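# Lift the cloth off the lanterns and lay it flat

## Task

Get the cloth clear of the lanterns, which poke up through holes in it, and leave it lying flat on the table, with each lantern still upright at the spot it occupies now. The job counts as failed if any part of the cloth that a gripper held drops by more than roughly a palm's width at the moment that gripper releases it. Cloth that snags on a hand as it opens, gets lifted a little and then settles back near the release point is not treated as a drop.

## Robot and tools

Robots: four identical i2rt Big YAM arms named arm1, arm2, arm3 and arm4. Each has six revolute joints, a two-finger gripper and a wrist camera. arm1 and arm2 stand on the +y side of the table near y=+0.74, and arm3 and arm4 on the -y side near y=-0.74. Their feet sit near x=±0.33, heights z=+0.739 to +0.827, and each foot's +x points toward the table middle. Table tops are at z=+0.720. The hand reaches roughly 1.0 m from the joint1 axis. Two fixed room cameras, cam_high (overhead) and cam_low (side view from +x), supplement the wrist cameras arm1_cam_wrist to arm4_cam_wrist.

Frame: every pose uses one shared scene frame in metres. The origin is on the floor and +z is up. The "hand" point lies between the finger pads, about 1 cm short of the tips. The fingers extend along the hand's +z and open along its y. Orientations are quaternions written w first. hand_target is where the hand would be at the joint targets currently held. Printed hand positions drift more at long reach, and a hand often stops a centimetre or more from what was asked.

move: one action for any subset of the arms. Each arm named gets its own object, and an arm left out keeps its previous command. Inside an arm's object:
- "joints": absolute joint targets by name, in radians, plus gripper_m in metres. Ranges: joint1_rad -2.879 to 2.879 (turn about foot, positive counter-clockwise from above); joint2_rad 0 to 3.141 (shoulder, raising brings upper arm up then forward); joint3_rad 0 to 3.019 (elbow, larger is more open); joint4_rad -1.692 to 1.57 (hand pitch, positive tips fingers up); joint5_rad -1.57 to 1.57 (sideways swing, positive to the arm's right); joint6_rad -2.094 to 2.094 (roll, positive clockwise from behind); gripper_m 0 to 0.093 (fingertip gap).
- "target": an absolute hand pose, one list of seven numbers [x, y, z, qw, qx, qy, qz] in scene metres, reached by a straight-line path starting from the current hand_target. When "target" is present, "joints" may contain only gripper_m.
- "speed": top path speed in m/s, 0.002 to 0.5, default 0.25; rotation is capped at twice that value in rad/s. It is only accepted together with "target".
- "cameras": a list of camera names, or ["all"], or [] for none. If omitted, an action returns no images and an empty call returns all.
All motions in one call start together. Hand paths in one call are synchronised to the slowest, and each path lasts between 0.5 and 10 s. The controller limits each step to 100 mm and 20 degrees beyond the measured hand, so hands trail, wander, and may exceed the speed, mostly near full stretch. Paths do not steer around objects or other arms. Unknown keys make a call invalid, and out-of-range values get it refused. A refusal, or a stop that begins during a call, cancels the remaining move, wait and finished_scene calls of that reply.

wait: {"seconds": 0 to 10, "cameras": as in move}. It commands nothing and returns the full state.
zoom_image: {"camera": name, "region": [x0, y0, x1, y1]} in pixels of that camera's latest image, with (0,0) at top-left and at most 504 by 504. The camera must be in the newest image set.
finished_scene: {"scene": current scene number}. It is final, so call it only once the cloth is flat and the lanterns stand untouched.

Results: each arm's state covers joint_positions, Joint velocities ("within noise" means effectively still), torques (N m, joints 3 and 4 wrap at ±28), hand, hand_target, joint_status and hand_status. The "move" line reports per arm either done or its worst status. Status words: off_target means the joint stopped short and may still push. time_out means the arm keeps pushing toward a nearby target, and on_its_own lists what it does unbidden ("held at" is a target, not a reading); sending the reported position eases the push. "joint command not followed" or "pose unreachable" mean a self/inter-arm check blocked the motion; the joint then reads not_followed and may retry later. Arms listed "as last shown" were not commanded, and their lines repeat earlier values. "pictures" gives the order of the images. A MOTOR HOT line warns of heating; an OVER-TEMPERATURE FAULT drops that arm for 30 to 60 s or more, and its keys then read limit_stop_at_motor_heat (resend the targets). The scene keeps running between calls, with every arm holding its last command.

Gripper: gripper_m reads 0.000 to 0.003 when closed empty. On a firm object it reads up to 0.005 below its width, or up to 0.002 above on some grippers. Full force, around 50 to 64 N per pad, comes at about 0.005 below the touch reading. To release, command well above the reading.

Cameras: calibration is given as K, distortion and T_world_to_cam. Fixed cameras can be off by up to 2.3 degrees and 9 mm. Wrist camera poses follow the joint readings and can be less accurate.

Avoid: releasing cloth while it hangs well above the table (lower it to near the surface before opening), bumping or dragging lanterns over or out of place, pushing anything off the work area, and arms pressing or grabbing on each other (wrist cameras, fingers and housings can collide despite the checks). Also avoid slamming, hard pushing on the table, letting go of things in motion, and long stretched-out or stalled holds that heat motors.

Each tool is called as name(argument=value, ...) on one line, values as JSON.

## Session

move()

Scene clock: 0.00 s.
Joint torques (N m): no reading
Motor temperatures (°C): arm1=[28 25 29 22 25 25 25] | arm2=[23 22 27 29 25 26 25] | arm3=[26 31 25 27 25 24 27] | arm4=[27 34 28 25 24 23 27]
Heat: arm1: hottest joint3_rad 29 °C; arm2: hottest joint4_rad 29 °C; arm3: hottest joint2_rad 31 °C; arm4: hottest joint2_rad 34 °C.
Joint velocities: arm1=[within noise] | arm2=[0.005 -0.015 0.007 -0.017 -0.154 -0.037 0] | arm3=[within noise] | arm4=[within noise]
arm1.joint_positions: joint1_rad=-0.149 joint2_rad=+0.286 joint3_rad=+1.689 joint4_rad=-1.240 joint5_rad=-0.049 joint6_rad=+0.507 gripper_m=+0.09396
arm1.joint_status: not commanded
arm1.hand: x=+0.3480 y=+0.7655 z=+1.4578 quat_wxyz=(-0.641, -0.565, -0.306, +0.420) (m; scene frame)
arm1.hand_target: x=+0.3482 y=+0.7674 z=+1.4621 quat_wxyz=(-0.644, -0.561, -0.304, +0.422) (m; scene frame)
arm1.hand_status: not commanded
arm2.joint_positions: joint1_rad=+0.694 joint2_rad=+0.506 joint3_rad=+1.467 joint4_rad=-1.443 joint5_rad=-0.141 joint6_rad=+0.586 gripper_m=+0.09396
arm2.joint_status: not commanded
arm2.hand: x=-0.2160 y=+0.6312 z=+1.3808 quat_wxyz=(-0.519, -0.548, -0.655, +0.017) (m; scene frame)
arm2.hand_target: x=-0.2179 y=+0.6336 z=+1.3907 quat_wxyz=(-0.530, -0.543, -0.651, +0.019) (m; scene frame)
arm2.hand_status: not commanded
arm3.joint_positions: joint1_rad=-0.166 joint2_rad=+0.432 joint3_rad=+1.385 joint4_rad=-1.492 joint5_rad=-0.208 joint6_rad=-0.423 gripper_m=+0.09396
arm3.joint_status: not commanded
arm3.hand: x=-0.3546 y=-0.6029 z=+1.3139 quat_wxyz=(-0.389, +0.725, -0.471, -0.318) (m; scene frame)
arm3.hand_target: x=-0.3549 y=-0.6046 z=+1.3233 quat_wxyz=(-0.398, +0.721, -0.467, -0.322) (m; scene frame)
arm3.hand_status: not commanded
arm4.joint_positions: joint1_rad=+0.270 joint2_rad=+0.640 joint3_rad=+1.503 joint4_rad=-1.444 joint5_rad=-0.222 joint6_rad=-0.408 gripper_m=+0.09396
arm4.joint_status: not commanded
arm4.hand: x=+0.2468 y=-0.5517 z=+1.3974 quat_wxyz=(-0.301, +0.804, -0.343, -0.381) (m; scene frame)
arm4.hand_target: x=+0.2475 y=-0.5546 z=+1.4062 quat_wxyz=(-0.309, +0.800, -0.340, -0.386) (m; scene frame)
arm4.hand_status: not commanded
pictures: arm1_cam_wrist, arm2_cam_wrist, arm3_cam_wrist, arm4_cam_wrist, cam_high, cam_low
camera_calibration:
arm1_cam_wrist: T_world_to_cam=[[-0.88511, -0.0191005, -0.46499, 1.00222], [0.422416, 0.386344, -0.819941, 0.760783], [0.195307, -0.922157, -0.333889, 1.25498], [0, 0, 0, 1]] pos_world=[0.320603, 0.88251, 1.50885]
arm2_cam_wrist: T_world_to_cam=[[-0.731922, -0.39765, -0.553321, 0.86023], [-0.276096, 0.915476, -0.292702, -0.229217], [0.622945, -0.061465, -0.779847, 1.37198], [0, 0, 0, 1]] pos_world=[-0.288335, 0.636242, 1.47883]
arm3_cam_wrist: T_world_to_cam=[[0.929266, 0.256912, 0.265445, 0.136375], [0.346415, -0.855606, -0.384624, 0.118943], [0.128302, 0.449372, -0.884083, 1.60311], [0, 0, 0, 1]] pos_world=[-0.373615, -0.653661, 1.42683]
arm4_cam_wrist: T_world_to_cam=[[0.77859, 0.584682, 0.227915, -0.188962], [0.626018, -0.698452, -0.346793, -0.051559], [-0.0435758, 0.412689, -0.909829, 1.6304], [0, 0, 0, 1]] pos_world=[0.250447, -0.598375, 1.50857]

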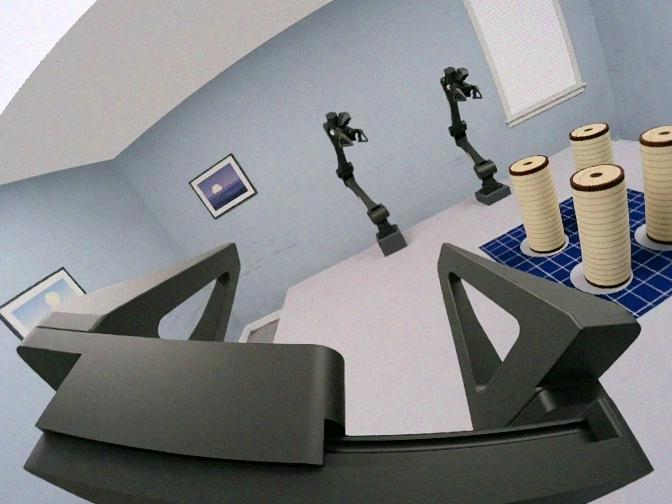

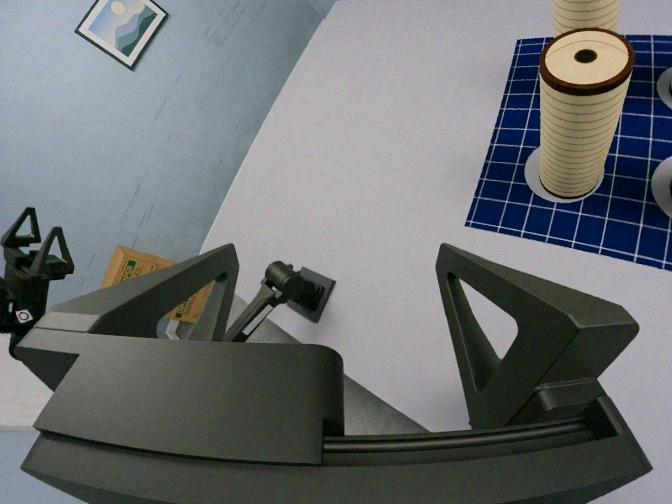

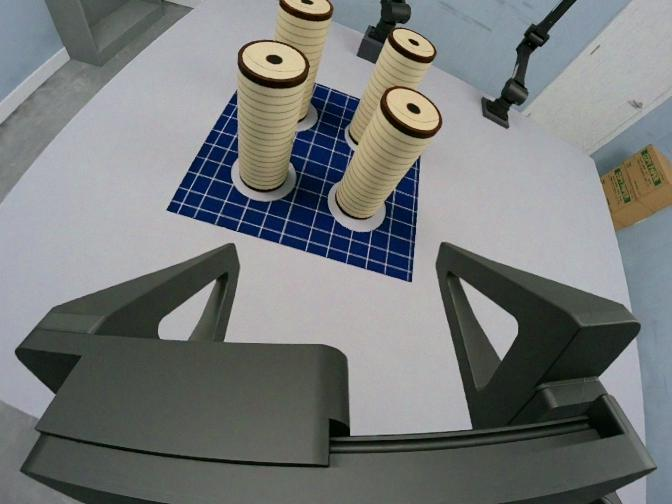

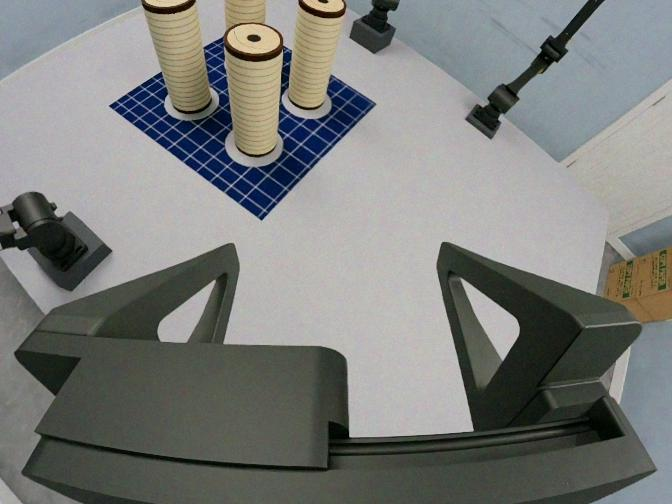

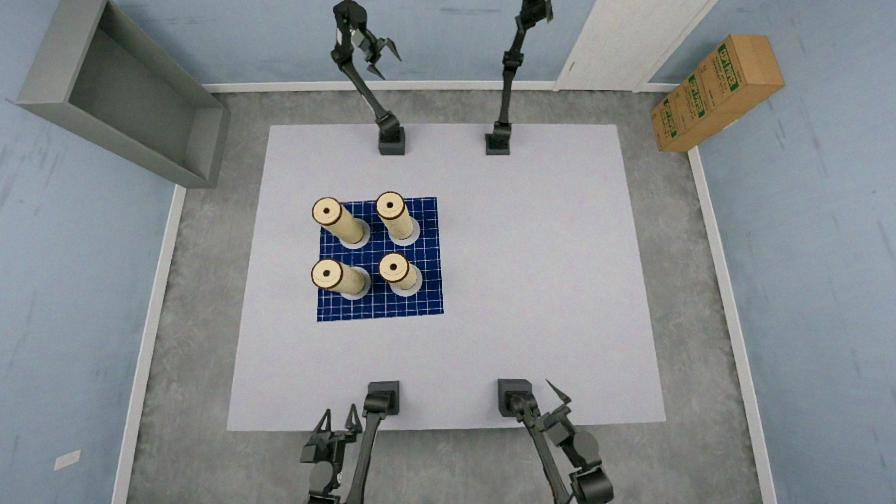

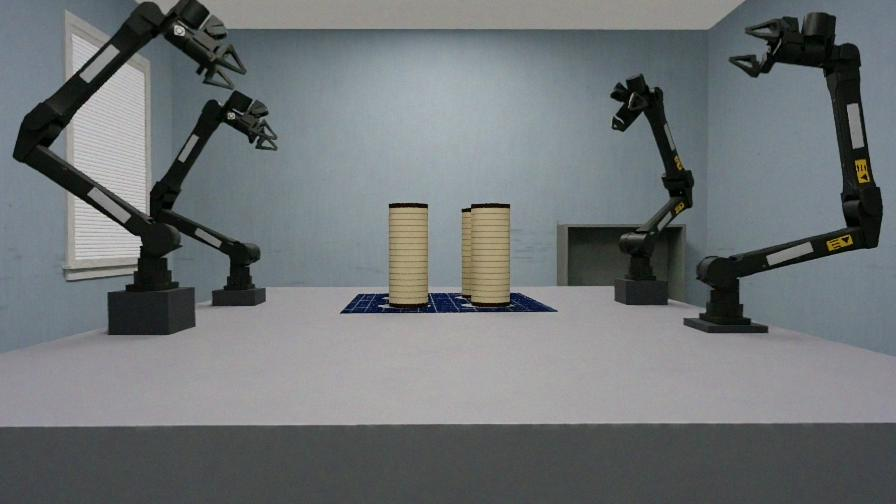

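move(arm1={"joints":{"joint1_rad":-0.8,"joint2_rad":0.9,"joint3_rad":1.1,"joint4_rad":-0.8,"joint5_rad":-0.5,"joint6_rad":-0.6,"gripper_m":0.042}}, arm2={"joints":{"joint1_rad":-0.8,"joint2_rad":0.9,"joint3_rad":1.1,"joint4_rad":-0.8,"joint5_rad":-0.5,"joint6_rad":-0.6,"gripper_m":0.042}}, arm3={"joints":{"joint1_rad":0.8,"joint2_rad":0.9,"joint3_rad":1.1,"joint4_rad":-0.8,"joint5_rad":0.5,"joint6_rad":0.6,"gripper_m":0.042}}, arm4={"joints":{"joint1_rad":0.8,"joint2_rad":0.9,"joint3_rad":1.1,"joint4_rad":-0.8,"joint5_rad":0.5,"joint6_rad":0.6,"gripper_m":0.042}})

move(arm1={"target":[-0.09,0.325,0.85,0.2783,0.6342,0.6718,-0.2627]}, arm2={"target":[-0.745,0.315,0.84,0.2783,0.6342,0.6718,-0.2627]}, arm3={"target":[-0.715,-0.325,0.84,0.2627,-0.6718,0.6342,0.2783]}, arm4={"target":[-0.068,-0.293,0.83,0.2627,-0.6718,0.6342,0.2783]}, cameras=["all"])

Scene clock: 12.10 s.
Joint torques (N m): arm1=[-0.97 -0.85 14.53 1.95 -0.31 -0.06] | arm2=[0.44 -4.95 12.01 2.37 -0.39 -0.2] | arm3=[0.26 -3.6 9.51 1.98 0.39 0.13] | arm4=[0.85 -0.26 13.52 2.47 0.27 0.15]
Motor temperatures (°C): arm1=[28 25 29 22 25 25 25] | arm2=[23 22 28 29 25 26 25] | arm3=[26 31 26 27 25 24 27] | arm4=[27 34 30 25 24 23 27]
Heat: arm1: hottest joint3_rad 29 °C; arm2: hottest joint4_rad 29 °C; arm3: hottest joint2_rad 31 °C; arm4: hottest joint2_rad 34 °C.
move: arm1 done; arm2 done; arm3 done; arm4 done
Joint velocities: within noise
arm1.joint_positions: joint1_rad=-0.804 joint2_rad=+0.894 joint3_rad=+1.058 joint4_rad=-0.813 joint5_rad=-0.497 joint6_rad=-0.588 gripper_m=+0.04213
arm1.joint_status: all done
arm1.hand: x=+0.1144 y=+0.4113 z=+1.1394 quat_wxyz=(-0.264, -0.600, -0.632, +0.413) (m; scene frame)
arm1.hand_target: x=+0.1120 y=+0.4063 z=+1.1631 quat_wxyz=(-0.262, -0.583, -0.634, +0.435) (m; scene frame)
arm1.hand_status: not commanded
arm2.joint_positions: joint1_rad=-0.799 joint2_rad=+0.895 joint3_rad=+1.079 joint4_rad=-0.817 joint5_rad=-0.497 joint6_rad=-0.589 gripper_m=+0.04211
arm2.joint_status: all done
arm2.hand: x=-0.5644 y=+0.4094 z=+1.2112 quat_wxyz=(-0.255, -0.607, -0.627, +0.416) (m; scene frame)
arm2.hand_target: x=-0.5681 y=+0.4060 z=+1.2243 quat_wxyz=(-0.253, -0.595, -0.629, +0.432) (m; scene frame)
arm2.hand_status: not commanded
arm3.joint_positions: joint1_rad=+0.798 joint2_rad=+0.900 joint3_rad=+1.079 joint4_rad=-0.821 joint5_rad=+0.497 joint6_rad=+0.587 gripper_m=+0.04208
arm3.joint_status: all done
arm3.hand: x=-0.5747 y=-0.4140 z=+1.1785 quat_wxyz=(-0.256, +0.617, -0.616, -0.417) (m; scene frame)
arm3.hand_target: x=-0.5778 y=-0.4117 z=+1.1942 quat_wxyz=(-0.253, +0.603, -0.618, -0.437) (m; scene frame)
arm3.hand_status: not commanded
arm4.joint_positions: joint1_rad=+0.794 joint2_rad=+0.893 joint3_rad=+1.080 joint4_rad=-0.815 joint5_rad=+0.498 joint6_rad=+0.586 gripper_m=+0.04213
arm4.joint_status: all done
arm4.hand: x=+0.1195 y=-0.4023 z=+1.2373 quat_wxyz=(-0.269, +0.587, -0.640, -0.416) (m; scene frame)
arm4.hand_target: x=+0.1143 y=-0.3997 z=+1.2487 quat_wxyz=(-0.265, +0.578, -0.641, -0.431) (m; scene frame)
arm4.hand_status: not commanded
camera_calibration:
arm1_cam_wrist: T_world_to_cam=[[-0.978058, 0.0532914, 0.2014, -0.137824], [-0.0319854, 0.916856, -0.397935, 0.088224], [-0.205861, -0.395645, -0.895034, 1.33634], [0, 0, 0, 1]] pos_world=[0.143123, 0.455173, 1.25894]
arm2_cam_wrist: T_world_to_cam=[[-0.975282, 0.0816138, 0.20534, -0.829293], [0.0028076, 0.933792, -0.357806, 0.0568774], [-0.220947, -0.348385, -0.910939, 1.24306], [0, 0, 0, 1]] pos_world=[-0.534303, 0.447635, 1.32299]
arm3_cam_wrist: T_world_to_cam=[[0.973799, 0.113985, -0.196781, 0.839448], [0.0328449, -0.926737, -0.374273, 0.0827365], [-0.225025, 0.358003, -0.906199, 1.21187], [0, 0, 0, 1]] pos_world=[-0.547469, -0.452863, 1.29435]
arm4_cam_wrist: T_world_to_cam=[[0.976613, 0.0393949, -0.211363, 0.159829], [-0.0431135, -0.92722, -0.372029, 0.0961301], [-0.210636, 0.372441, -0.903837, 1.41392], [0, 0, 0, 1]] pos_world=[0.145875, -0.443764, 1.3475]

Scene clock: 14.77 s.
Joint torques (N m): arm1=[-1.49 -13.57 13.22 0.92 -0.54 -0.12] | arm2=[-0.32 -19.66 11.38 1.61 -0.6 -0.15] | arm3=[0.44 -13.98 9.36 1.44 0.51 0.16] | arm4=[1.61 -10.64 10.93 1.88 0.34 0.17]
Motor temperatures (°C): arm1=[28 25 29 22 25 25 25] | arm2=[23 22 28 29 25 26 25] | arm3=[26 31 26 27 25 24 27] | arm4=[27 34 30 25 24 23 27]
Heat: arm1: hottest joint3_rad 29 °C; arm2: hottest joint4_rad 29 °C; arm3: hottest joint2_rad 31 °C; arm4: hottest joint2_rad 34 °C.
move: arm1 off_target; arm2 off_target; arm3 off_target; arm4 off_target
Joint velocities: within noise
arm1.joint_positions: joint1_rad=-0.977 joint2_rad=+1.774 joint3_rad=+1.176 joint4_rad=-0.573 joint5_rad=-0.637 joint6_rad=-0.853 gripper_m=+0.04213
arm1.joint_status: not commanded
arm1.hand: x=-0.0688 y=+0.3370 z=+0.8236 quat_wxyz=(-0.284, -0.649, -0.667, +0.230) (m; scene frame)
arm1.hand_target: x=-0.0887 y=+0.3262 z=+0.8507 quat_wxyz=(-0.278, -0.634, -0.672, +0.263) (m; scene frame)
arm1.hand_status: off_target (0.036 m and 4.2 deg from the pose sent, 0.365 m and 18.4 deg at the start)
arm2.joint_positions: joint1_rad=-0.918 joint2_rad=+1.865 joint3_rad=+1.082 joint4_rad=-0.361 joint5_rad=-0.635 joint6_rad=-0.820 gripper_m=+0.04211
arm2.joint_status: not commanded
arm2.hand: x=-0.7190 y=+0.3288 z=+0.8163 quat_wxyz=(-0.285, -0.649, -0.668, +0.227) (m; scene frame)
arm2.hand_target: x=-0.7436 y=+0.3164 z=+0.8409 quat_wxyz=(-0.278, -0.634, -0.672, +0.263) (m; scene frame)
arm2.hand_status: off_target (0.038 m and 4.5 deg from the pose sent, 0.424 m and 18.8 deg at the start)
arm3.joint_positions: joint1_rad=+0.864 joint2_rad=+1.714 joint3_rad=+0.957 joint4_rad=-0.306 joint5_rad=+0.547 joint6_rad=+0.672 gripper_m=+0.04208
arm3.joint_status: not commanded
arm3.hand: x=-0.6918 y=-0.3394 z=+0.8158 quat_wxyz=(-0.267, +0.688, -0.630, -0.242) (m; scene frame)
arm3.hand_target: x=-0.7139 y=-0.3262 z=+0.8410 quat_wxyz=(-0.262, +0.672, -0.634, -0.278) (m; scene frame)
arm3.hand_status: off_target (0.036 m and 4.6 deg from the pose sent, 0.377 m and 17.2 deg at the start)
arm4.joint_positions: joint1_rad=+0.893 joint2_rad=+1.910 joint3_rad=+1.042 joint4_rad=-0.160 joint5_rad=+0.536 joint6_rad=+0.634 gripper_m=+0.04213
arm4.joint_status: not commanded
arm4.hand: x=-0.0463 y=-0.3008 z=+0.8154 quat_wxyz=(-0.267, +0.681, -0.634, -0.252) (m; scene frame)
arm4.hand_target: x=-0.0675 y=-0.2938 z=+0.8307 quat_wxyz=(-0.262, +0.672, -0.634, -0.278) (m; scene frame)
arm4.hand_status: off_target (0.027 m and 3.2 deg from the pose sent, 0.461 m and 18.6 deg at the start)
pictures: arm1_cam_wrist, arm2_cam_wrist, arm3_cam_wrist, arm4_cam_wrist, cam_high, cam_low
camera_calibration:
arm1_cam_wrist: T_world_to_cam=[[-0.995895, -0.0586158, -0.0689674, 0.00978056], [-0.0473044, 0.986699, -0.155521, -0.199469], [0.0771661, -0.15162, -0.985422, 0.998353], [0, 0, 0, 1]] pos_world=[-0.0767343, 0.34876, 0.953452]
arm2_cam_wrist: T_world_to_cam=[[-0.995709, -0.0549454, -0.0744643, -0.633826], [-0.0464775, 0.99273, -0.111031, -0.26502], [0.0800236, -0.107094, -0.991023, 1.02353], [0, 0, 0, 1]] pos_world=[-0.72533, 0.337881, 0.937723]
arm3_cam_wrist: T_world_to_cam=[[0.995816, 0.0680283, 0.0610107, 0.662947], [0.0746494, -0.990698, -0.113776, -0.1853], [0.0527032, 0.117854, -0.991631, 1.01047], [0, 0, 0, 1]] pos_world=[-0.699596, -0.347764, 0.94048]
arm4_cam_wrist: T_world_to_cam=[[0.997113, 0.0581761, 0.0487883, 0.0229972], [0.063566, -0.99105, -0.117388, -0.195768], [0.0415225, 0.12015, -0.991887, 0.967399], [0, 0, 0, 1]] pos_world=[-0.0506554, -0.311587, 0.935448]

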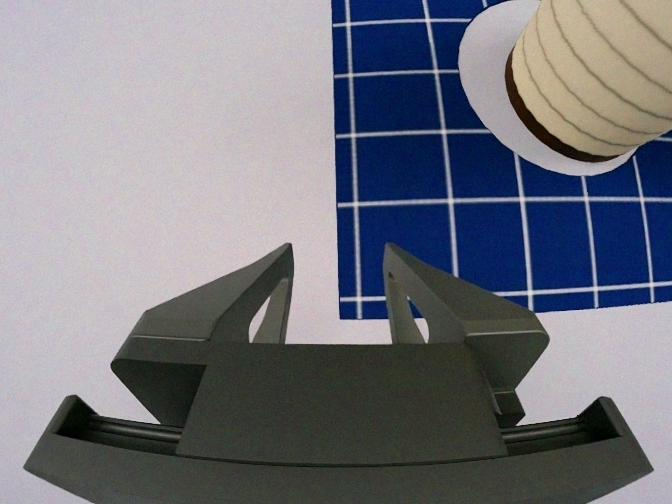

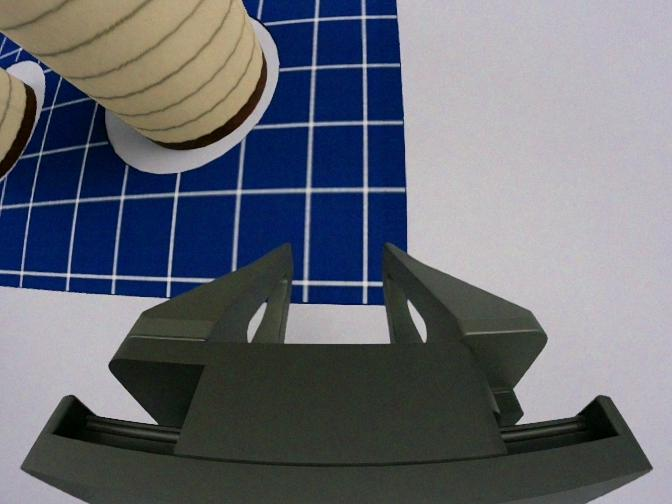

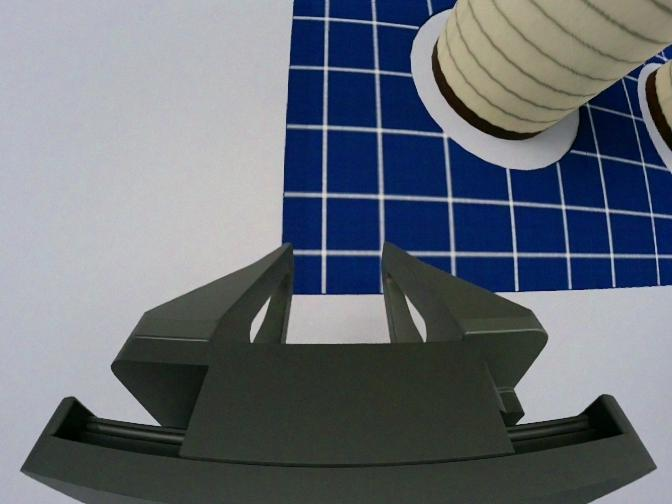

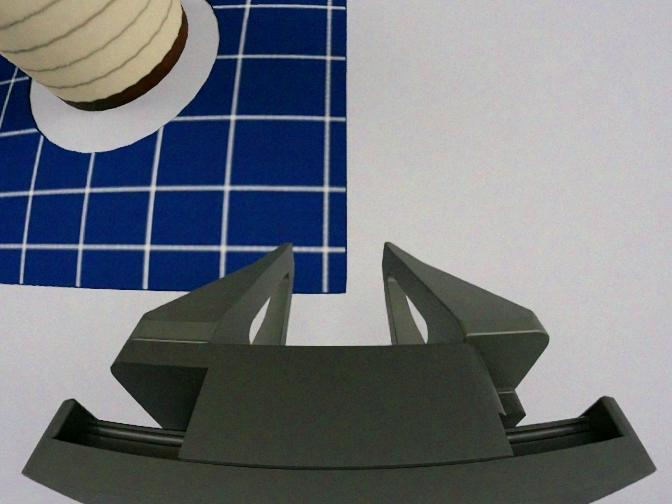

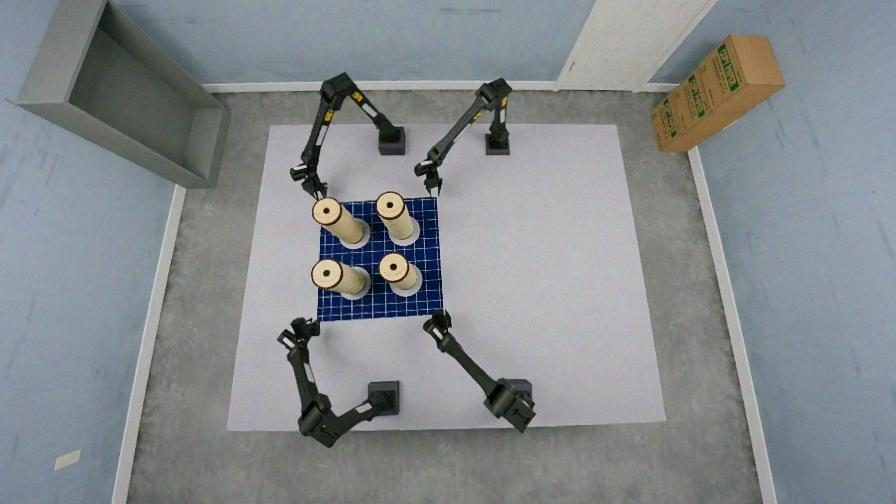

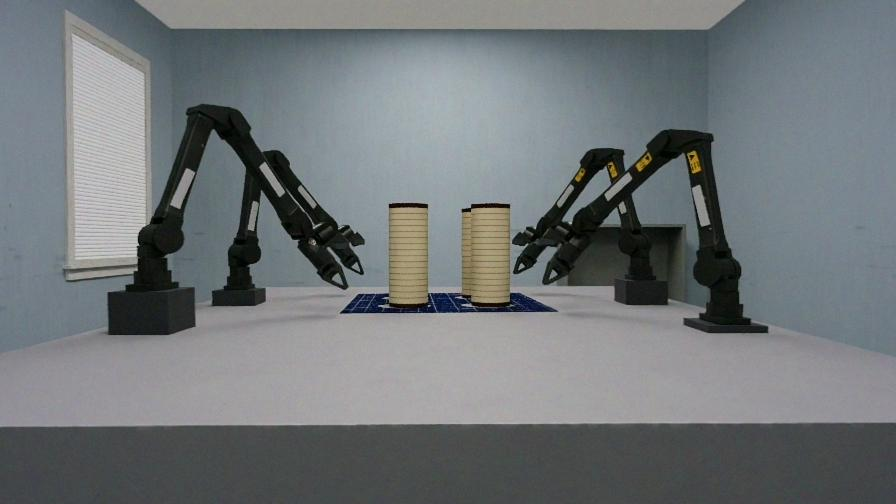

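move(arm1={"target":[-0.097,0.329,0.80,0.2783,0.6342,0.6718,-0.2627]}, arm2={"target":[-0.766,0.314,0.79,0.2783,0.6342,0.6718,-0.2627]}, arm3={"target":[-0.732,-0.316,0.79,0.2627,-0.6718,0.6342,0.2783]}, arm4={"target":[-0.07,-0.283,0.785,0.2627,-0.6718,0.6342,0.2783]}, cameras=["all"])

Scene clock: 24.97 s.
Joint torques (N m): arm1=[-1.79 -14.62 10.21 1.29 -0.63 -0.06] | arm2=[-0.03 -21.25 10.51 1.63 -0.62 -0.2] | arm3=[0.5 -15.44 8.53 1.44 0.5 0.17] | arm4=[0.5 -11.11 10.04 1.92 0.19 0.06]
Motor temperatures (°C): arm1=[28 26 31 22 25 25 25] | arm2=[23 23 29 29 25 26 25] | arm3=[26 31 28 27 25 24 27] | arm4=[27 35 30 25 23 23 27]
Heat: arm1: hottest joint3_rad 31 °C; arm2: hottest joint3_rad 29 °C; arm3: hottest joint2_rad 31 °C; arm4: hottest joint2_rad 35 °C.
move: arm1 off_target; arm2 off_target; arm3 off_target; arm4 off_target
Joint velocities: within noise
arm1.joint_positions: joint1_rad=-0.991 joint2_rad=+1.856 joint3_rad=+1.176 joint4_rad=-0.474 joint5_rad=-0.643 joint6_rad=-0.869 gripper_m=+0.04213
arm1.joint_status: not commanded
arm1.hand: x=-0.0851 y=+0.3341 z=+0.7878 quat_wxyz=(-0.282, -0.644, -0.668, +0.243) (m; scene frame)
arm1.hand_target: x=-0.0967 y=+0.3293 z=+0.8002 quat_wxyz=(-0.278, -0.634, -0.672, +0.263) (m; scene frame)
arm1.hand_status: off_target (0.018 m and 2.7 deg from the pose sent, 0.038 m and 4.2 deg at the start)
arm2.joint_positions: joint1_rad=-0.942 joint2_rad=+1.996 joint3_rad=+1.126 joint4_rad=-0.287 joint5_rad=-0.645 joint6_rad=-0.843 gripper_m=+0.04211
arm2.joint_status: not commanded
arm2.hand: x=-0.7407 y=+0.3282 z=+0.7679 quat_wxyz=(-0.285, -0.649, -0.667, +0.227) (m; scene frame)
arm2.hand_target: x=-0.7647 y=+0.3152 z=+0.7910 quat_wxyz=(-0.278, -0.634, -0.672, +0.263) (m; scene frame)
arm2.hand_status: off_target (0.037 m and 4.5 deg from the pose sent, 0.056 m and 4.5 deg at the start)
arm3.joint_positions: joint1_rad=+0.872 joint2_rad=+1.851 joint3_rad=+0.987 joint4_rad=-0.202 joint5_rad=+0.552 joint6_rad=+0.680 gripper_m=+0.04208
arm3.joint_status: not commanded
arm3.hand: x=-0.7087 y=-0.3302 z=+0.7677 quat_wxyz=(-0.267, +0.687, -0.630, -0.243) (m; scene frame)
arm3.hand_target: x=-0.7310 y=-0.3172 z=+0.7910 quat_wxyz=(-0.262, +0.672, -0.634, -0.278) (m; scene frame)
arm3.hand_status: off_target (0.035 m and 4.5 deg from the pose sent, 0.053 m and 4.6 deg at the start)
arm4.joint_positions: joint1_rad=+0.893 joint2_rad=+2.016 joint3_rad=+1.058 joint4_rad=-0.061 joint5_rad=+0.534 joint6_rad=+0.635 gripper_m=+0.04213
arm4.joint_status: not commanded
arm4.hand: x=-0.0537 y=-0.2946 z=+0.7736 quat_wxyz=(-0.265, +0.679, -0.634, -0.257) (m; scene frame)
arm4.hand_target: x=-0.0696 y=-0.2836 z=+0.7856 quat_wxyz=(-0.263, +0.672, -0.634, -0.278) (m; scene frame)
arm4.hand_status: off_target (0.023 m and 2.6 deg from the pose sent, 0.042 m and 3.2 deg at the start)
pictures: arm1_cam_wrist, arm2_cam_wrist, arm3_cam_wrist, arm4_cam_wrist, cam_high, cam_low
camera_calibration:
arm1_cam_wrist: T_world_to_cam=[[-0.997145, -0.0596703, -0.0462667, -0.0268096], [-0.0509876, 0.984076, -0.170276, -0.190804], [0.0556904, -0.167431, -0.98431, 0.966404], [0, 0, 0, 1]] pos_world=[-0.0902811, 0.347973, 0.917511]
arm2_cam_wrist: T_world_to_cam=[[-0.995821, -0.0526046, -0.0746562, -0.65977], [-0.043975, 0.992637, -0.112865, -0.267476], [0.0800437, -0.10911, -0.990802, 0.977661], [0, 0, 0, 1]] pos_world=[-0.74703, 0.337472, 0.889224]
arm3_cam_wrist: T_world_to_cam=[[0.995897, 0.0677419, 0.0600066, 0.682748], [0.0743395, -0.990513, -0.115575, -0.179067], [0.051608, 0.119562, -0.991485, 0.962241], [0, 0, 0, 1]] pos_world=[-0.716294, -0.338667, 0.892382]
arm4_cam_wrist: T_world_to_cam=[[0.997487, 0.0586032, 0.0398093, 0.0391934], [0.063094, -0.990405, -0.122948, -0.18957], [0.0322222, 0.12515, -0.991614, 0.926276], [0, 0, 0, 1]] pos_world=[-0.0569808, -0.305972, 0.893641]

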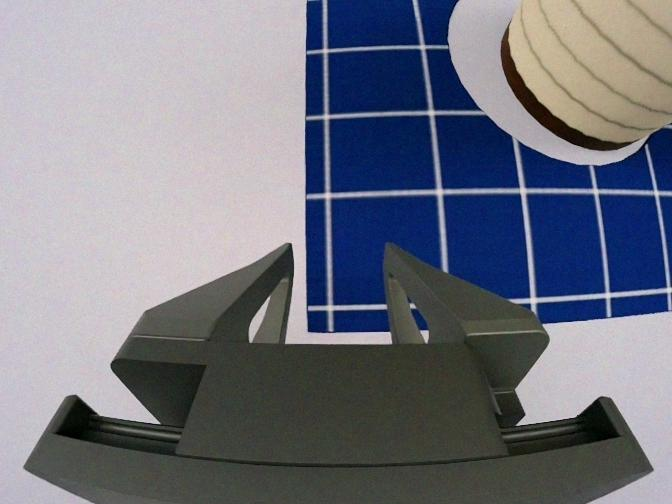

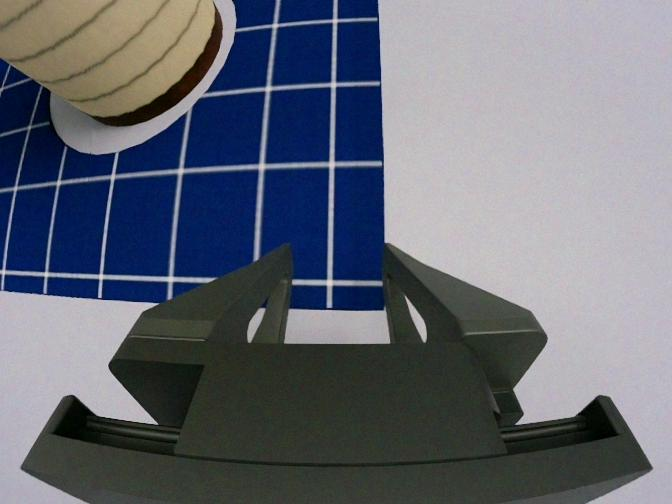

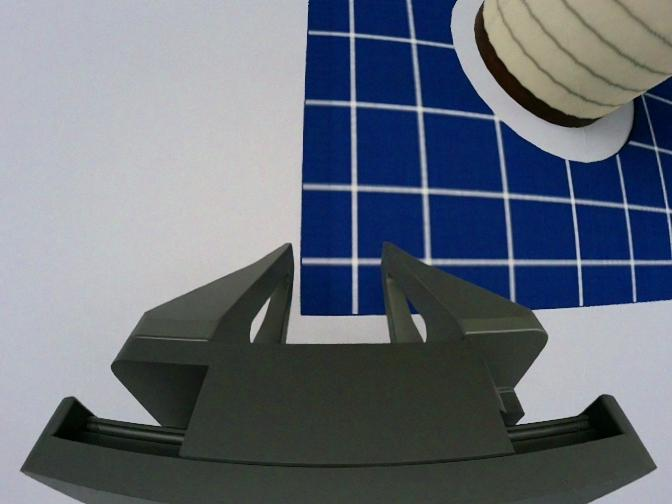

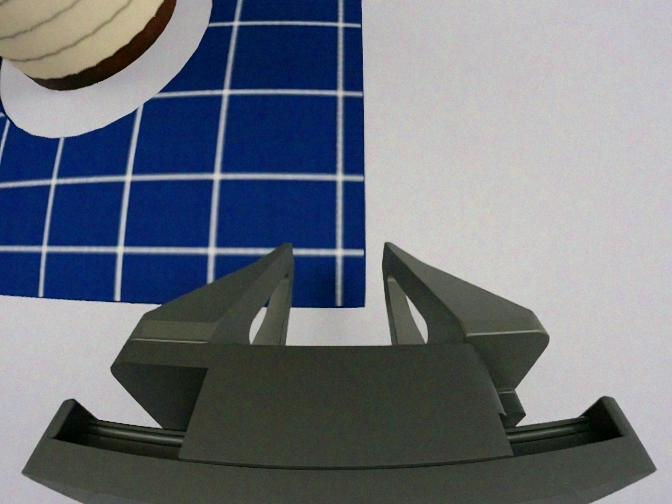

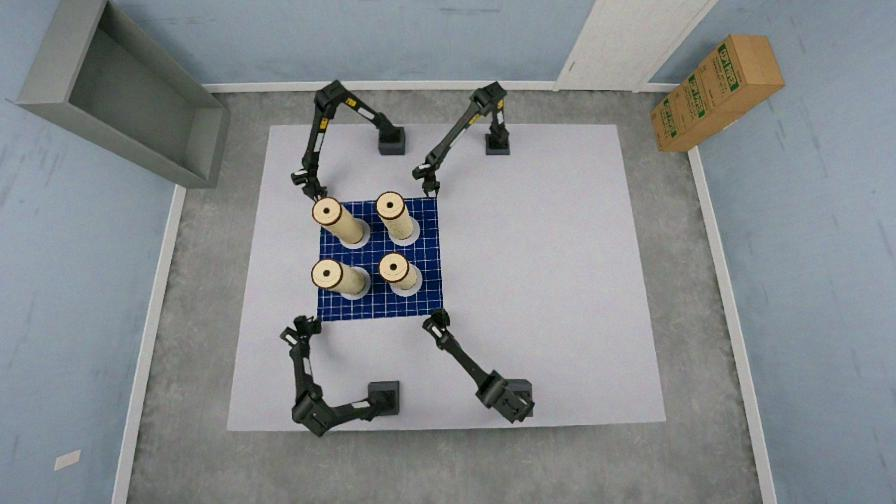

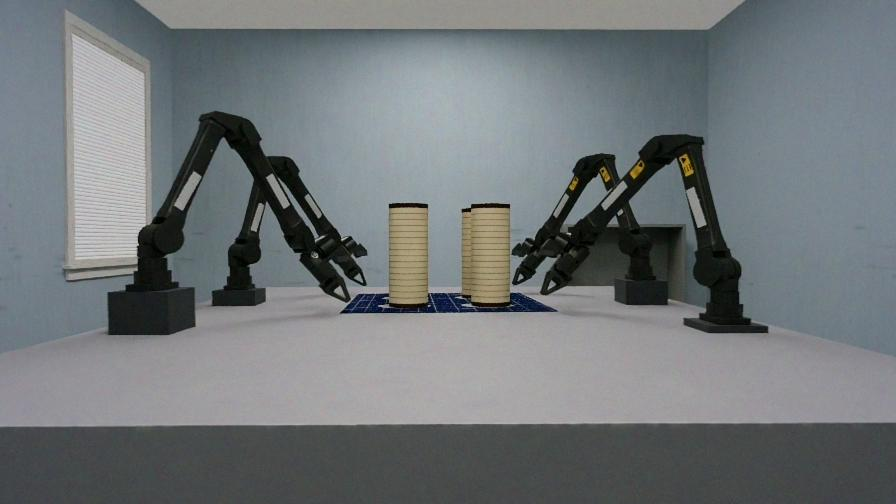

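move(arm1={"target":[-0.096,0.327,0.723,0.2783,0.6342,0.6718,-0.2627],"speed":0.1}, arm2={"target":[-0.770,0.314,0.714,0.2783,0.6342,0.6718,-0.2627],"speed":0.1}, arm3={"target":[-0.732,-0.316,0.715,0.2627,-0.6718,0.6342,0.2783],"speed":0.1}, arm4={"target":[-0.078,-0.283,0.719,0.2627,-0.6718,0.6342,0.2783],"speed":0.1}, cameras=["arm1_cam_wrist","arm2_cam_wrist","arm3_cam_wrist","arm4_cam_wrist"])

Scene clock: 30.50 s.
Joint torques (N m): arm1=[-1.26 -12.45 6.97 1.21 -0.22 0] | arm2=[-0.03 -17.2 8.65 1.62 0.07 -0.17] | arm3=[0.32 -11.58 6.98 1.28 0.09 0.14] | arm4=[1.38 -8.76 8.14 1.55 0.07 0.13]
Motor temperatures (°C): arm1=[28 26 31 22 25 25 25] | arm2=[23 24 29 29 25 26 25] | arm3=[26 32 28 27 25 24 27] | arm4=[27 35 31 25 23 23 27]
Heat: arm1: hottest joint3_rad 31 °C; arm2: hottest joint3_rad 29 °C; arm3: hottest joint2_rad 32 °C; arm4: hottest joint2_rad 35 °C.
move: arm1 off_target; arm2 off_target; arm3 off_target; arm4 off_target
Joint velocities: within noise
arm1.joint_positions: joint1_rad=-0.991 joint2_rad=+1.965 joint3_rad=+1.161 joint4_rad=-0.291 joint5_rad=-0.651 joint6_rad=-0.871 gripper_m=+0.04213
arm1.joint_status: not commanded
arm1.hand: x=-0.0979 y=+0.3238 z=+0.7389 quat_wxyz=(-0.279, -0.631, -0.671, +0.271) (m; scene frame)
arm1.hand_target: x=-0.0957 y=+0.3272 z=+0.7233 quat_wxyz=(-0.278, -0.634, -0.672, +0.263) (m; scene frame)
arm1.hand_status: off_target (0.016 m and 1.0 deg from the pose sent, 0.066 m and 2.6 deg at the start)
arm2.joint_positions: joint1_rad=-0.946 joint2_rad=+2.105 joint3_rad=+1.155 joint4_rad=-0.134 joint5_rad=-0.664 joint6_rad=-0.849 gripper_m=+0.04210
arm2.joint_status: not commanded
arm2.hand: x=-0.7583 y=+0.3151 z=+0.7314 quat_wxyz=(-0.287, -0.632, -0.671, +0.262) (m; scene frame)
arm2.hand_target: x=-0.7692 y=+0.3148 z=+0.7145 quat_wxyz=(-0.278, -0.634, -0.672, +0.263) (m; scene frame)
arm2.hand_status: off_target (0.021 m and 1.0 deg from the pose sent, 0.063 m and 4.5 deg at the start)
arm3.joint_positions: joint1_rad=+0.874 joint2_rad=+1.961 joint3_rad=+0.987 joint4_rad=-0.012 joint5_rad=+0.565 joint6_rad=+0.684 gripper_m=+0.04207
arm3.joint_status: not commanded
arm3.hand: x=-0.7223 y=-0.3185 z=+0.7312 quat_wxyz=(-0.269, +0.670, -0.633, -0.280) (m; scene frame)
arm3.hand_target: x=-0.7313 y=-0.3168 z=+0.7153 quat_wxyz=(-0.263, +0.672, -0.634, -0.278) (m; scene frame)
arm3.hand_status: off_target (0.019 m and 0.8 deg from the pose sent, 0.059 m and 4.5 deg at the start)
arm4.joint_positions: joint1_rad=+0.893 joint2_rad=+2.129 joint3_rad=+1.105 joint4_rad=+0.073 joint5_rad=+0.542 joint6_rad=+0.636 gripper_m=+0.04213
arm4.joint_status: not commanded
arm4.hand: x=-0.0716 y=-0.2774 z=+0.7412 quat_wxyz=(-0.268, +0.664, -0.636, -0.287) (m; scene frame)
arm4.hand_target: x=-0.0772 y=-0.2838 z=+0.7197 quat_wxyz=(-0.263, +0.672, -0.634, -0.278) (m; scene frame)
arm4.hand_status: off_target (0.024 m and 1.5 deg from the pose sent, 0.061 m and 2.6 deg at the start)
pictures: arm1_cam_wrist, arm2_cam_wrist, arm3_cam_wrist, arm4_cam_wrist
camera_calibration:
arm1_cam_wrist: T_world_to_cam=[[-0.997889, -0.0648244, 0.00401051, -0.078023], [-0.0642588, 0.976434, -0.206026, -0.161954], [0.00943953, -0.205849, -0.978538, 0.920912], [0, 0, 0, 1]] pos_world=[-0.0969582, 0.342648, 0.868093]
arm2_cam_wrist: T_world_to_cam=[[-0.997742, -0.0645046, -0.0187195, -0.719379], [-0.0605278, 0.984316, -0.165703, -0.230708], [0.0291145, -0.164196, -0.985998, 0.916731], [0, 0, 0, 1]] pos_world=[-0.758409, 0.33121, 0.8522]
arm3_cam_wrist: T_world_to_cam=[[0.998199, 0.0597051, 0.00578316, 0.736385], [0.0597896, -0.982553, -0.176108, -0.134475], [-0.00483232, 0.176137, -0.984354, 0.897447], [0, 0, 0, 1]] pos_world=[-0.722682, -0.334168, 0.855464]
arm4_cam_wrist: T_world_to_cam=[[0.998639, 0.0519344, -0.00475568, 0.0885146], [0.0503188, -0.983491, -0.173821, -0.136701], [-0.0137045, 0.173345, -0.984766, 0.89762], [0, 0, 0, 1]] pos_world=[-0.0692141, -0.294639, 0.860605]

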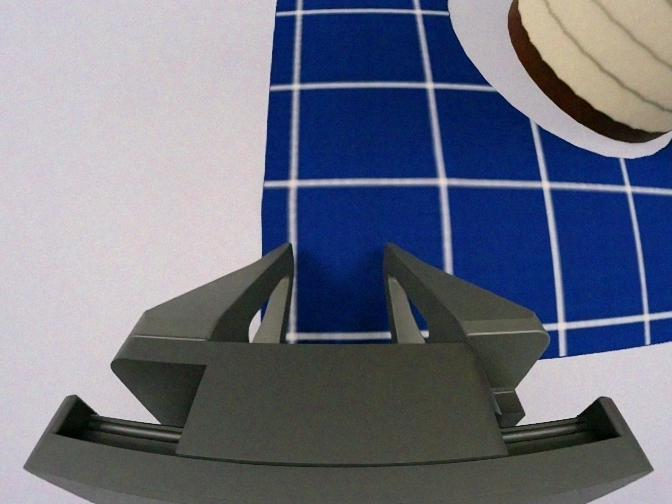

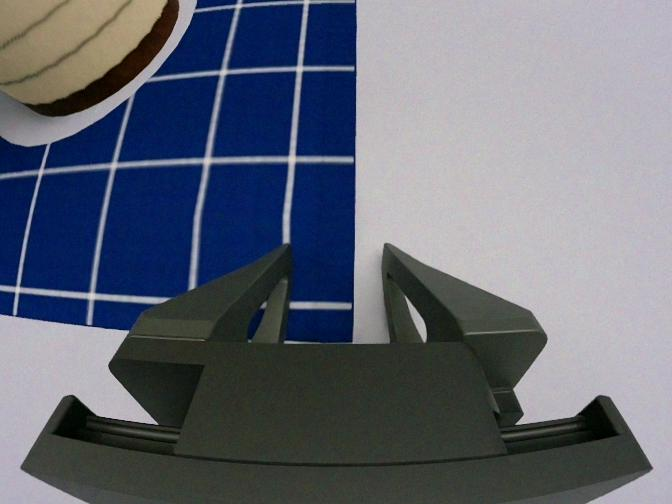

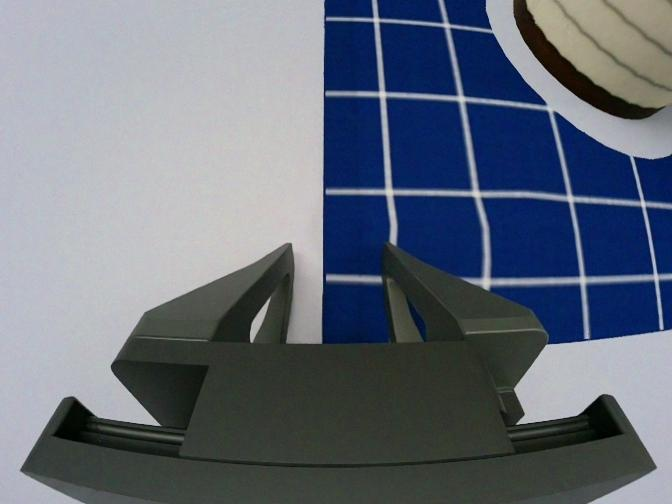

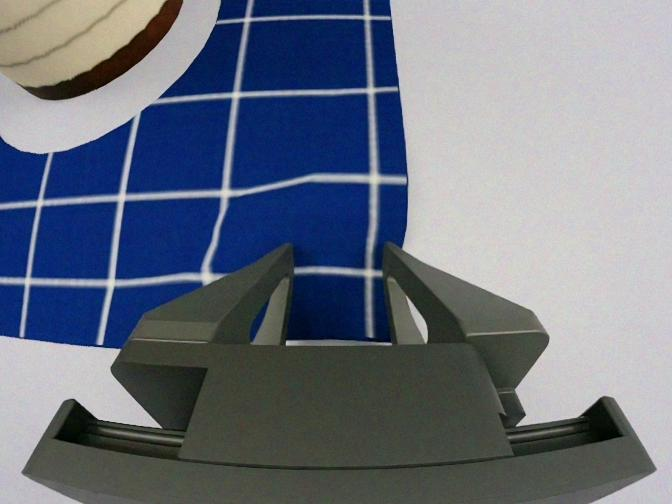

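move(arm1={"target":[-0.088,0.330,0.785,0.2783,0.6342,0.6718,-0.2627],"speed":0.15}, arm2={"target":[-0.750,0.320,0.775,0.2783,0.6342,0.6718,-0.2627],"speed":0.15}, arm3={"target":[-0.716,-0.322,0.775,0.2627,-0.6718,0.6342,0.2783],"speed":0.15}, arm4={"target":[-0.063,-0.284,0.775,0.2627,-0.6718,0.6342,0.2783],"speed":0.15})

move(arm1={"target":[-0.086,0.330,0.735,0.2783,0.6342,0.6718,-0.2627],"speed":0.15}, arm2={"target":[-0.750,0.320,0.735,0.2783,0.6342,0.6718,-0.2627],"speed":0.15}, arm3={"target":[-0.716,-0.322,0.735,0.2627,-0.6718,0.6342,0.2783],"speed":0.15}, arm4={"target":[-0.063,-0.284,0.738,0.2627,-0.6718,0.6342,0.2783],"speed":0.15}, cameras=["arm1_cam_wrist","arm2_cam_wrist","arm3_cam_wrist","arm4_cam_wrist"])

Scene clock: 38.13 s.
Joint torques (N m): arm1=[-1.2 -13.74 8.43 0.39 -0.26 0.03] | arm2=[1.14 -20.72 6.17 0.75 -0.38 -0.04] | arm3=[-0.56 -15.74 5.35 0.49 0.34 -0.01] | arm4=[-0.15 -10.93 6.86 1.07 0.15 -0.03]
Motor temperatures (°C): arm1=[28 27 32 22 25 24 25] | arm2=[23 24 30 29 25 26 25] | arm3=[25 32 28 27 25 24 27] | arm4=[27 35 31 25 23 23 27]
Heat: arm1: hottest joint3_rad 32 °C; arm2: hottest joint3_rad 30 °C; arm3: hottest joint2_rad 32 °C; arm4: hottest joint2_rad 35 °C.
move: arm1 done; arm2 done; arm3 done; arm4 done
Joint velocities: within noise
arm1.joint_positions: joint1_rad=-0.991 joint2_rad=+1.866 joint3_rad=+1.156 joint4_rad=-0.402 joint5_rad=-0.648 joint6_rad=-0.871 gripper_m=+0.04213
arm1.joint_status: not commanded
arm1.hand: x=-0.0881 y=+0.3312 z=+0.7815 quat_wxyz=(-0.280, -0.635, -0.670, +0.262) (m; scene frame)
arm1.hand_target: x=-0.0880 y=+0.3299 z=+0.7851 quat_wxyz=(-0.278, -0.634, -0.672, +0.263) (m; scene frame)
arm1.hand_status: done (0.004 m and 0.3 deg from the pose sent, 0.048 m and 1.0 deg at the start)
arm2.joint_positions: joint1_rad=-0.946 joint2_rad=+1.992 joint3_rad=+1.126 joint4_rad=-0.195 joint5_rad=-0.647 joint6_rad=-0.849 gripper_m=+0.04210
arm2.joint_status: not commanded
arm2.hand: x=-0.7566 y=+0.3191 z=+0.7787 quat_wxyz=(-0.276, -0.631, -0.672, +0.272) (m; scene frame)
arm2.hand_target: x=-0.7501 y=+0.3201 z=+0.7750 quat_wxyz=(-0.278, -0.634, -0.672, +0.263) (m; scene frame)
arm2.hand_status: done (0.008 m and 1.2 deg from the pose sent, 0.045 m and 1.0 deg at the start)
arm3.joint_positions: joint1_rad=+0.874 joint2_rad=+1.860 joint3_rad=+0.977 joint4_rad=-0.107 joint5_rad=+0.552 joint6_rad=+0.684 gripper_m=+0.04207
arm3.joint_status: not commanded
arm3.hand: x=-0.7192 y=-0.3240 z=+0.7698 quat_wxyz=(-0.263, +0.674, -0.632, -0.279) (m; scene frame)
arm3.hand_target: x=-0.7160 y=-0.3221 z=+0.7749 quat_wxyz=(-0.263, +0.672, -0.634, -0.278) (m; scene frame)
arm3.hand_status: done (0.006 m and 0.3 deg from the pose sent, 0.044 m and 0.8 deg at the start)
arm4.joint_positions: joint1_rad=+0.893 joint2_rad=+2.024 joint3_rad=+1.078 joint4_rad=-0.001 joint5_rad=+0.530 joint6_rad=+0.636 gripper_m=+0.04213
arm4.joint_status: not commanded
arm4.hand: x=-0.0688 y=-0.2824 z=+0.7828 quat_wxyz=(-0.262, +0.666, -0.635, -0.290) (m; scene frame)
arm4.hand_target: x=-0.0630 y=-0.2842 z=+0.7750 quat_wxyz=(-0.263, +0.672, -0.634, -0.278) (m; scene frame)
arm4.hand_status: done (0.010 m and 1.5 deg from the pose sent, 0.035 m and 1.5 deg at the start)
camera_calibration:
arm1_cam_wrist: T_world_to_cam=[[-0.997909, -0.0637074, -0.010934, -0.0566014], [-0.0603669, 0.979001, -0.194711, -0.169242], [0.023109, -0.193644, -0.9808, 0.962995], [0, 0, 0, 1]] pos_world=[-0.0889535, 0.348561, 0.910933]
arm2_cam_wrist: T_world_to_cam=[[-0.998375, -0.0562228, 0.00925927, -0.741412], [-0.05698, 0.984681, -0.164795, -0.224828], [0.000147835, -0.165055, -0.986284, 0.942643], [0, 0, 0, 1]] pos_world=[-0.753157, 0.335287, 0.899528]
arm3_cam_wrist: T_world_to_cam=[[0.997735, 0.0672557, 0.000770049, 0.739413], [0.066457, -0.983993, -0.165352, -0.137188], [-0.0103632, 0.165029, -0.986234, 0.930317], [0, 0, 0, 1]] pos_world=[-0.718981, -0.338251, 0.894257]
arm4_cam_wrist: T_world_to_cam=[[0.998149, 0.0591069, -0.0143112, 0.0956053], [0.0558382, -0.983965, -0.169395, -0.137789], [-0.0240942, 0.168283, -0.985444, 0.937826], [0, 0, 0, 1]] pos_world=[-0.0651383, -0.299051, 0.902203]

Scene clock: 39.20 s.
Joint torques (N m): arm1=[-0.67 -13.57 7.41 1.07 -0.11 0.01] | arm2=[1.08 -21.01 5.6 1.78 -0.4 -0.04] | arm3=[-0.5 -14.97 5 1.54 0.35 -0.01] | arm4=[-0.15 -10.87 6.57 1.95 0.17 -0.03]
Motor temperatures (°C): arm1=[28 27 32 22 25 24 25] | arm2=[23 24 30 29 25 26 25] | arm3=[25 32 28 27 25 24 27] | arm4=[27 35 31 25 23 23 26]
Heat: arm1: hottest joint3_rad 32 °C; arm2: hottest joint3_rad 30 °C; arm3: hottest joint2_rad 32 °C; arm4: hottest joint2_rad 35 °C.
move: arm1 done; arm2 done; arm3 done; arm4 done
Joint velocities: within noise
arm1.joint_positions: joint1_rad=-0.991 joint2_rad=+1.943 joint3_rad=+1.128 joint4_rad=-0.296 joint5_rad=-0.650 joint6_rad=-0.872 gripper_m=+0.04213
arm1.joint_status: not commanded
arm1.hand: x=-0.0869 y=+0.3314 z=+0.7386 quat_wxyz=(-0.281, -0.634, -0.671, +0.263) (m; scene frame)
arm1.hand_target: x=-0.0860 y=+0.3300 z=+0.7350 quat_wxyz=(-0.278, -0.634, -0.672, +0.263) (m; scene frame)
arm1.hand_status: done (0.004 m and 0.3 deg from the pose sent, 0.046 m and 0.3 deg at the start)
arm2.joint_positions: joint1_rad=-0.946 joint2_rad=+2.079 joint3_rad=+1.126 joint4_rad=-0.136 joint5_rad=-0.647 joint6_rad=-0.849 gripper_m=+0.04210
arm2.joint_status: not commanded
arm2.hand: x=-0.7527 y=+0.3220 z=+0.7351 quat_wxyz=(-0.279, -0.636, -0.671, +0.259) (m; scene frame)
arm2.hand_target: x=-0.7501 y=+0.3201 z=+0.7351 quat_wxyz=(-0.278, -0.634, -0.672, +0.263) (m; scene frame)
arm2.hand_status: done (0.003 m and 0.5 deg from the pose sent, 0.044 m and 1.2 deg at the start)
arm3.joint_positions: joint1_rad=+0.874 joint2_rad=+1.938 joint3_rad=+0.966 joint4_rad=-0.036 joint5_rad=+0.552 joint6_rad=+0.684 gripper_m=+0.04207
arm3.joint_status: not commanded
arm3.hand: x=-0.7154 y=-0.3261 z=+0.7331 quat_wxyz=(-0.263, +0.677, -0.632, -0.270) (m; scene frame)
arm3.hand_target: x=-0.7159 y=-0.3221 z=+0.7350 quat_wxyz=(-0.263, +0.672, -0.634, -0.278) (m; scene frame)
arm3.hand_status: done (0.005 m and 1.1 deg from the pose sent, 0.035 m and 0.3 deg at the start)
arm4.joint_positions: joint1_rad=+0.893 joint2_rad=+2.106 joint3_rad=+1.078 joint4_rad=+0.058 joint5_rad=+0.530 joint6_rad=+0.636 gripper_m=+0.04213
arm4.joint_status: not commanded
arm4.hand: x=-0.0646 y=-0.2858 z=+0.7427 quat_wxyz=(-0.262, +0.670, -0.635, -0.279) (m; scene frame)
arm4.hand_target: x=-0.0630 y=-0.2841 z=+0.7381 quat_wxyz=(-0.263, +0.672, -0.634, -0.278) (m; scene frame)
arm4.hand_status: done (0.005 m and 0.2 deg from the pose sent, 0.045 m and 1.5 deg at the start)
pictures: arm1_cam_wrist, arm2_cam_wrist, arm3_cam_wrist, arm4_cam_wrist
camera_calibration:
arm1_cam_wrist: T_world_to_cam=[[-0.997836, -0.0651036, -0.00922018, -0.056627], [-0.0620109, 0.978378, -0.197312, -0.17569], [0.0218666, -0.196313, -0.980297, 0.921367], [0, 0, 0, 1]] pos_world=[-0.0875462, 0.349081, 0.868025]
arm2_cam_wrist: T_world_to_cam=[[-0.998331, -0.0558813, -0.0145996, -0.719482], [-0.0530737, 0.987298, -0.149753, -0.243541], [0.0227826, -0.148728, -0.988616, 0.913557], [0, 0, 0, 1]] pos_world=[-0.75202, 0.336114, 0.856182]
arm3_cam_wrist: T_world_to_cam=[[0.997712, 0.0662062, 0.0137002, 0.725961], [0.0675267, -0.985813, -0.153667, -0.154019], [0.00333212, 0.15424, -0.988028, 0.902054], [0, 0, 0, 1]] pos_world=[-0.716905, -0.33903, 0.857641]
arm4_cam_wrist: T_world_to_cam=[[0.998263, 0.0588776, 0.00209321, 0.078879], [0.0584992, -0.986382, -0.153716, -0.160325], [-0.0069857, 0.153571, -0.988113, 0.897997], [0, 0, 0, 1]] pos_world=[-0.06309, -0.300692, 0.862513]

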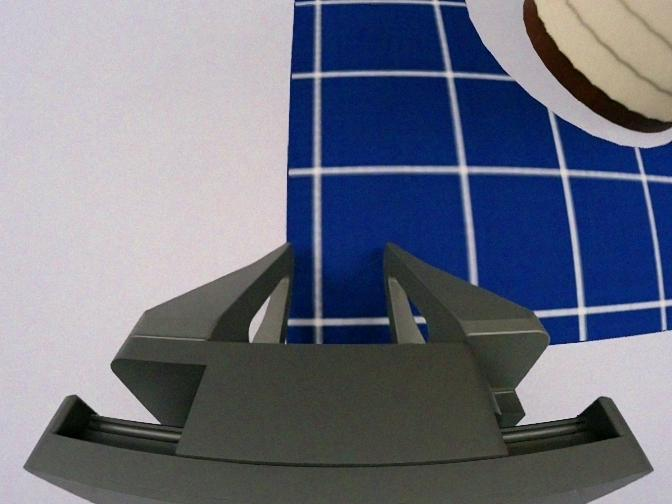

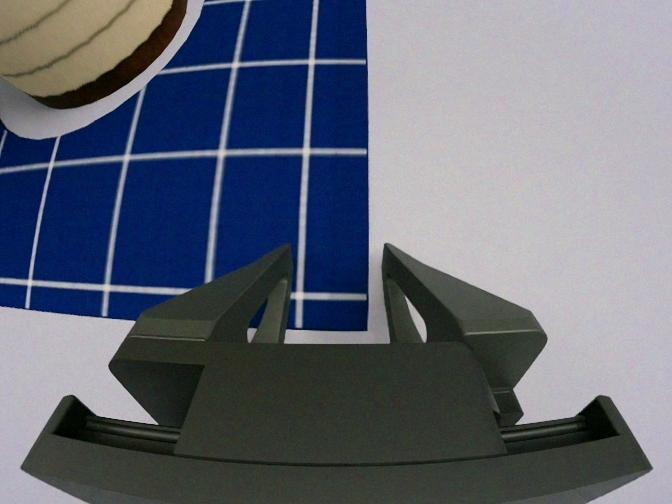

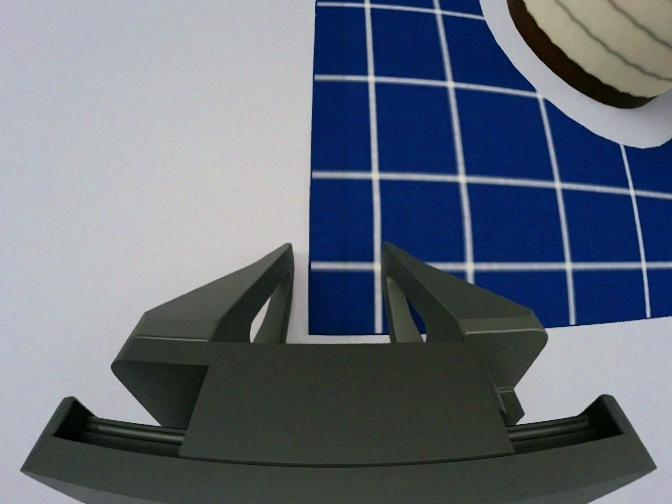

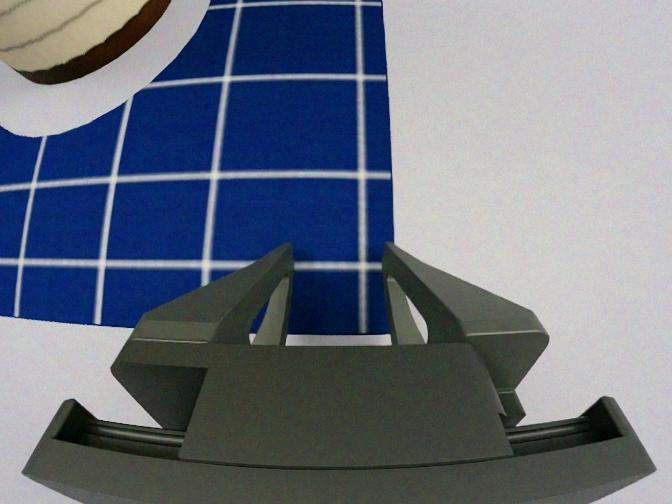

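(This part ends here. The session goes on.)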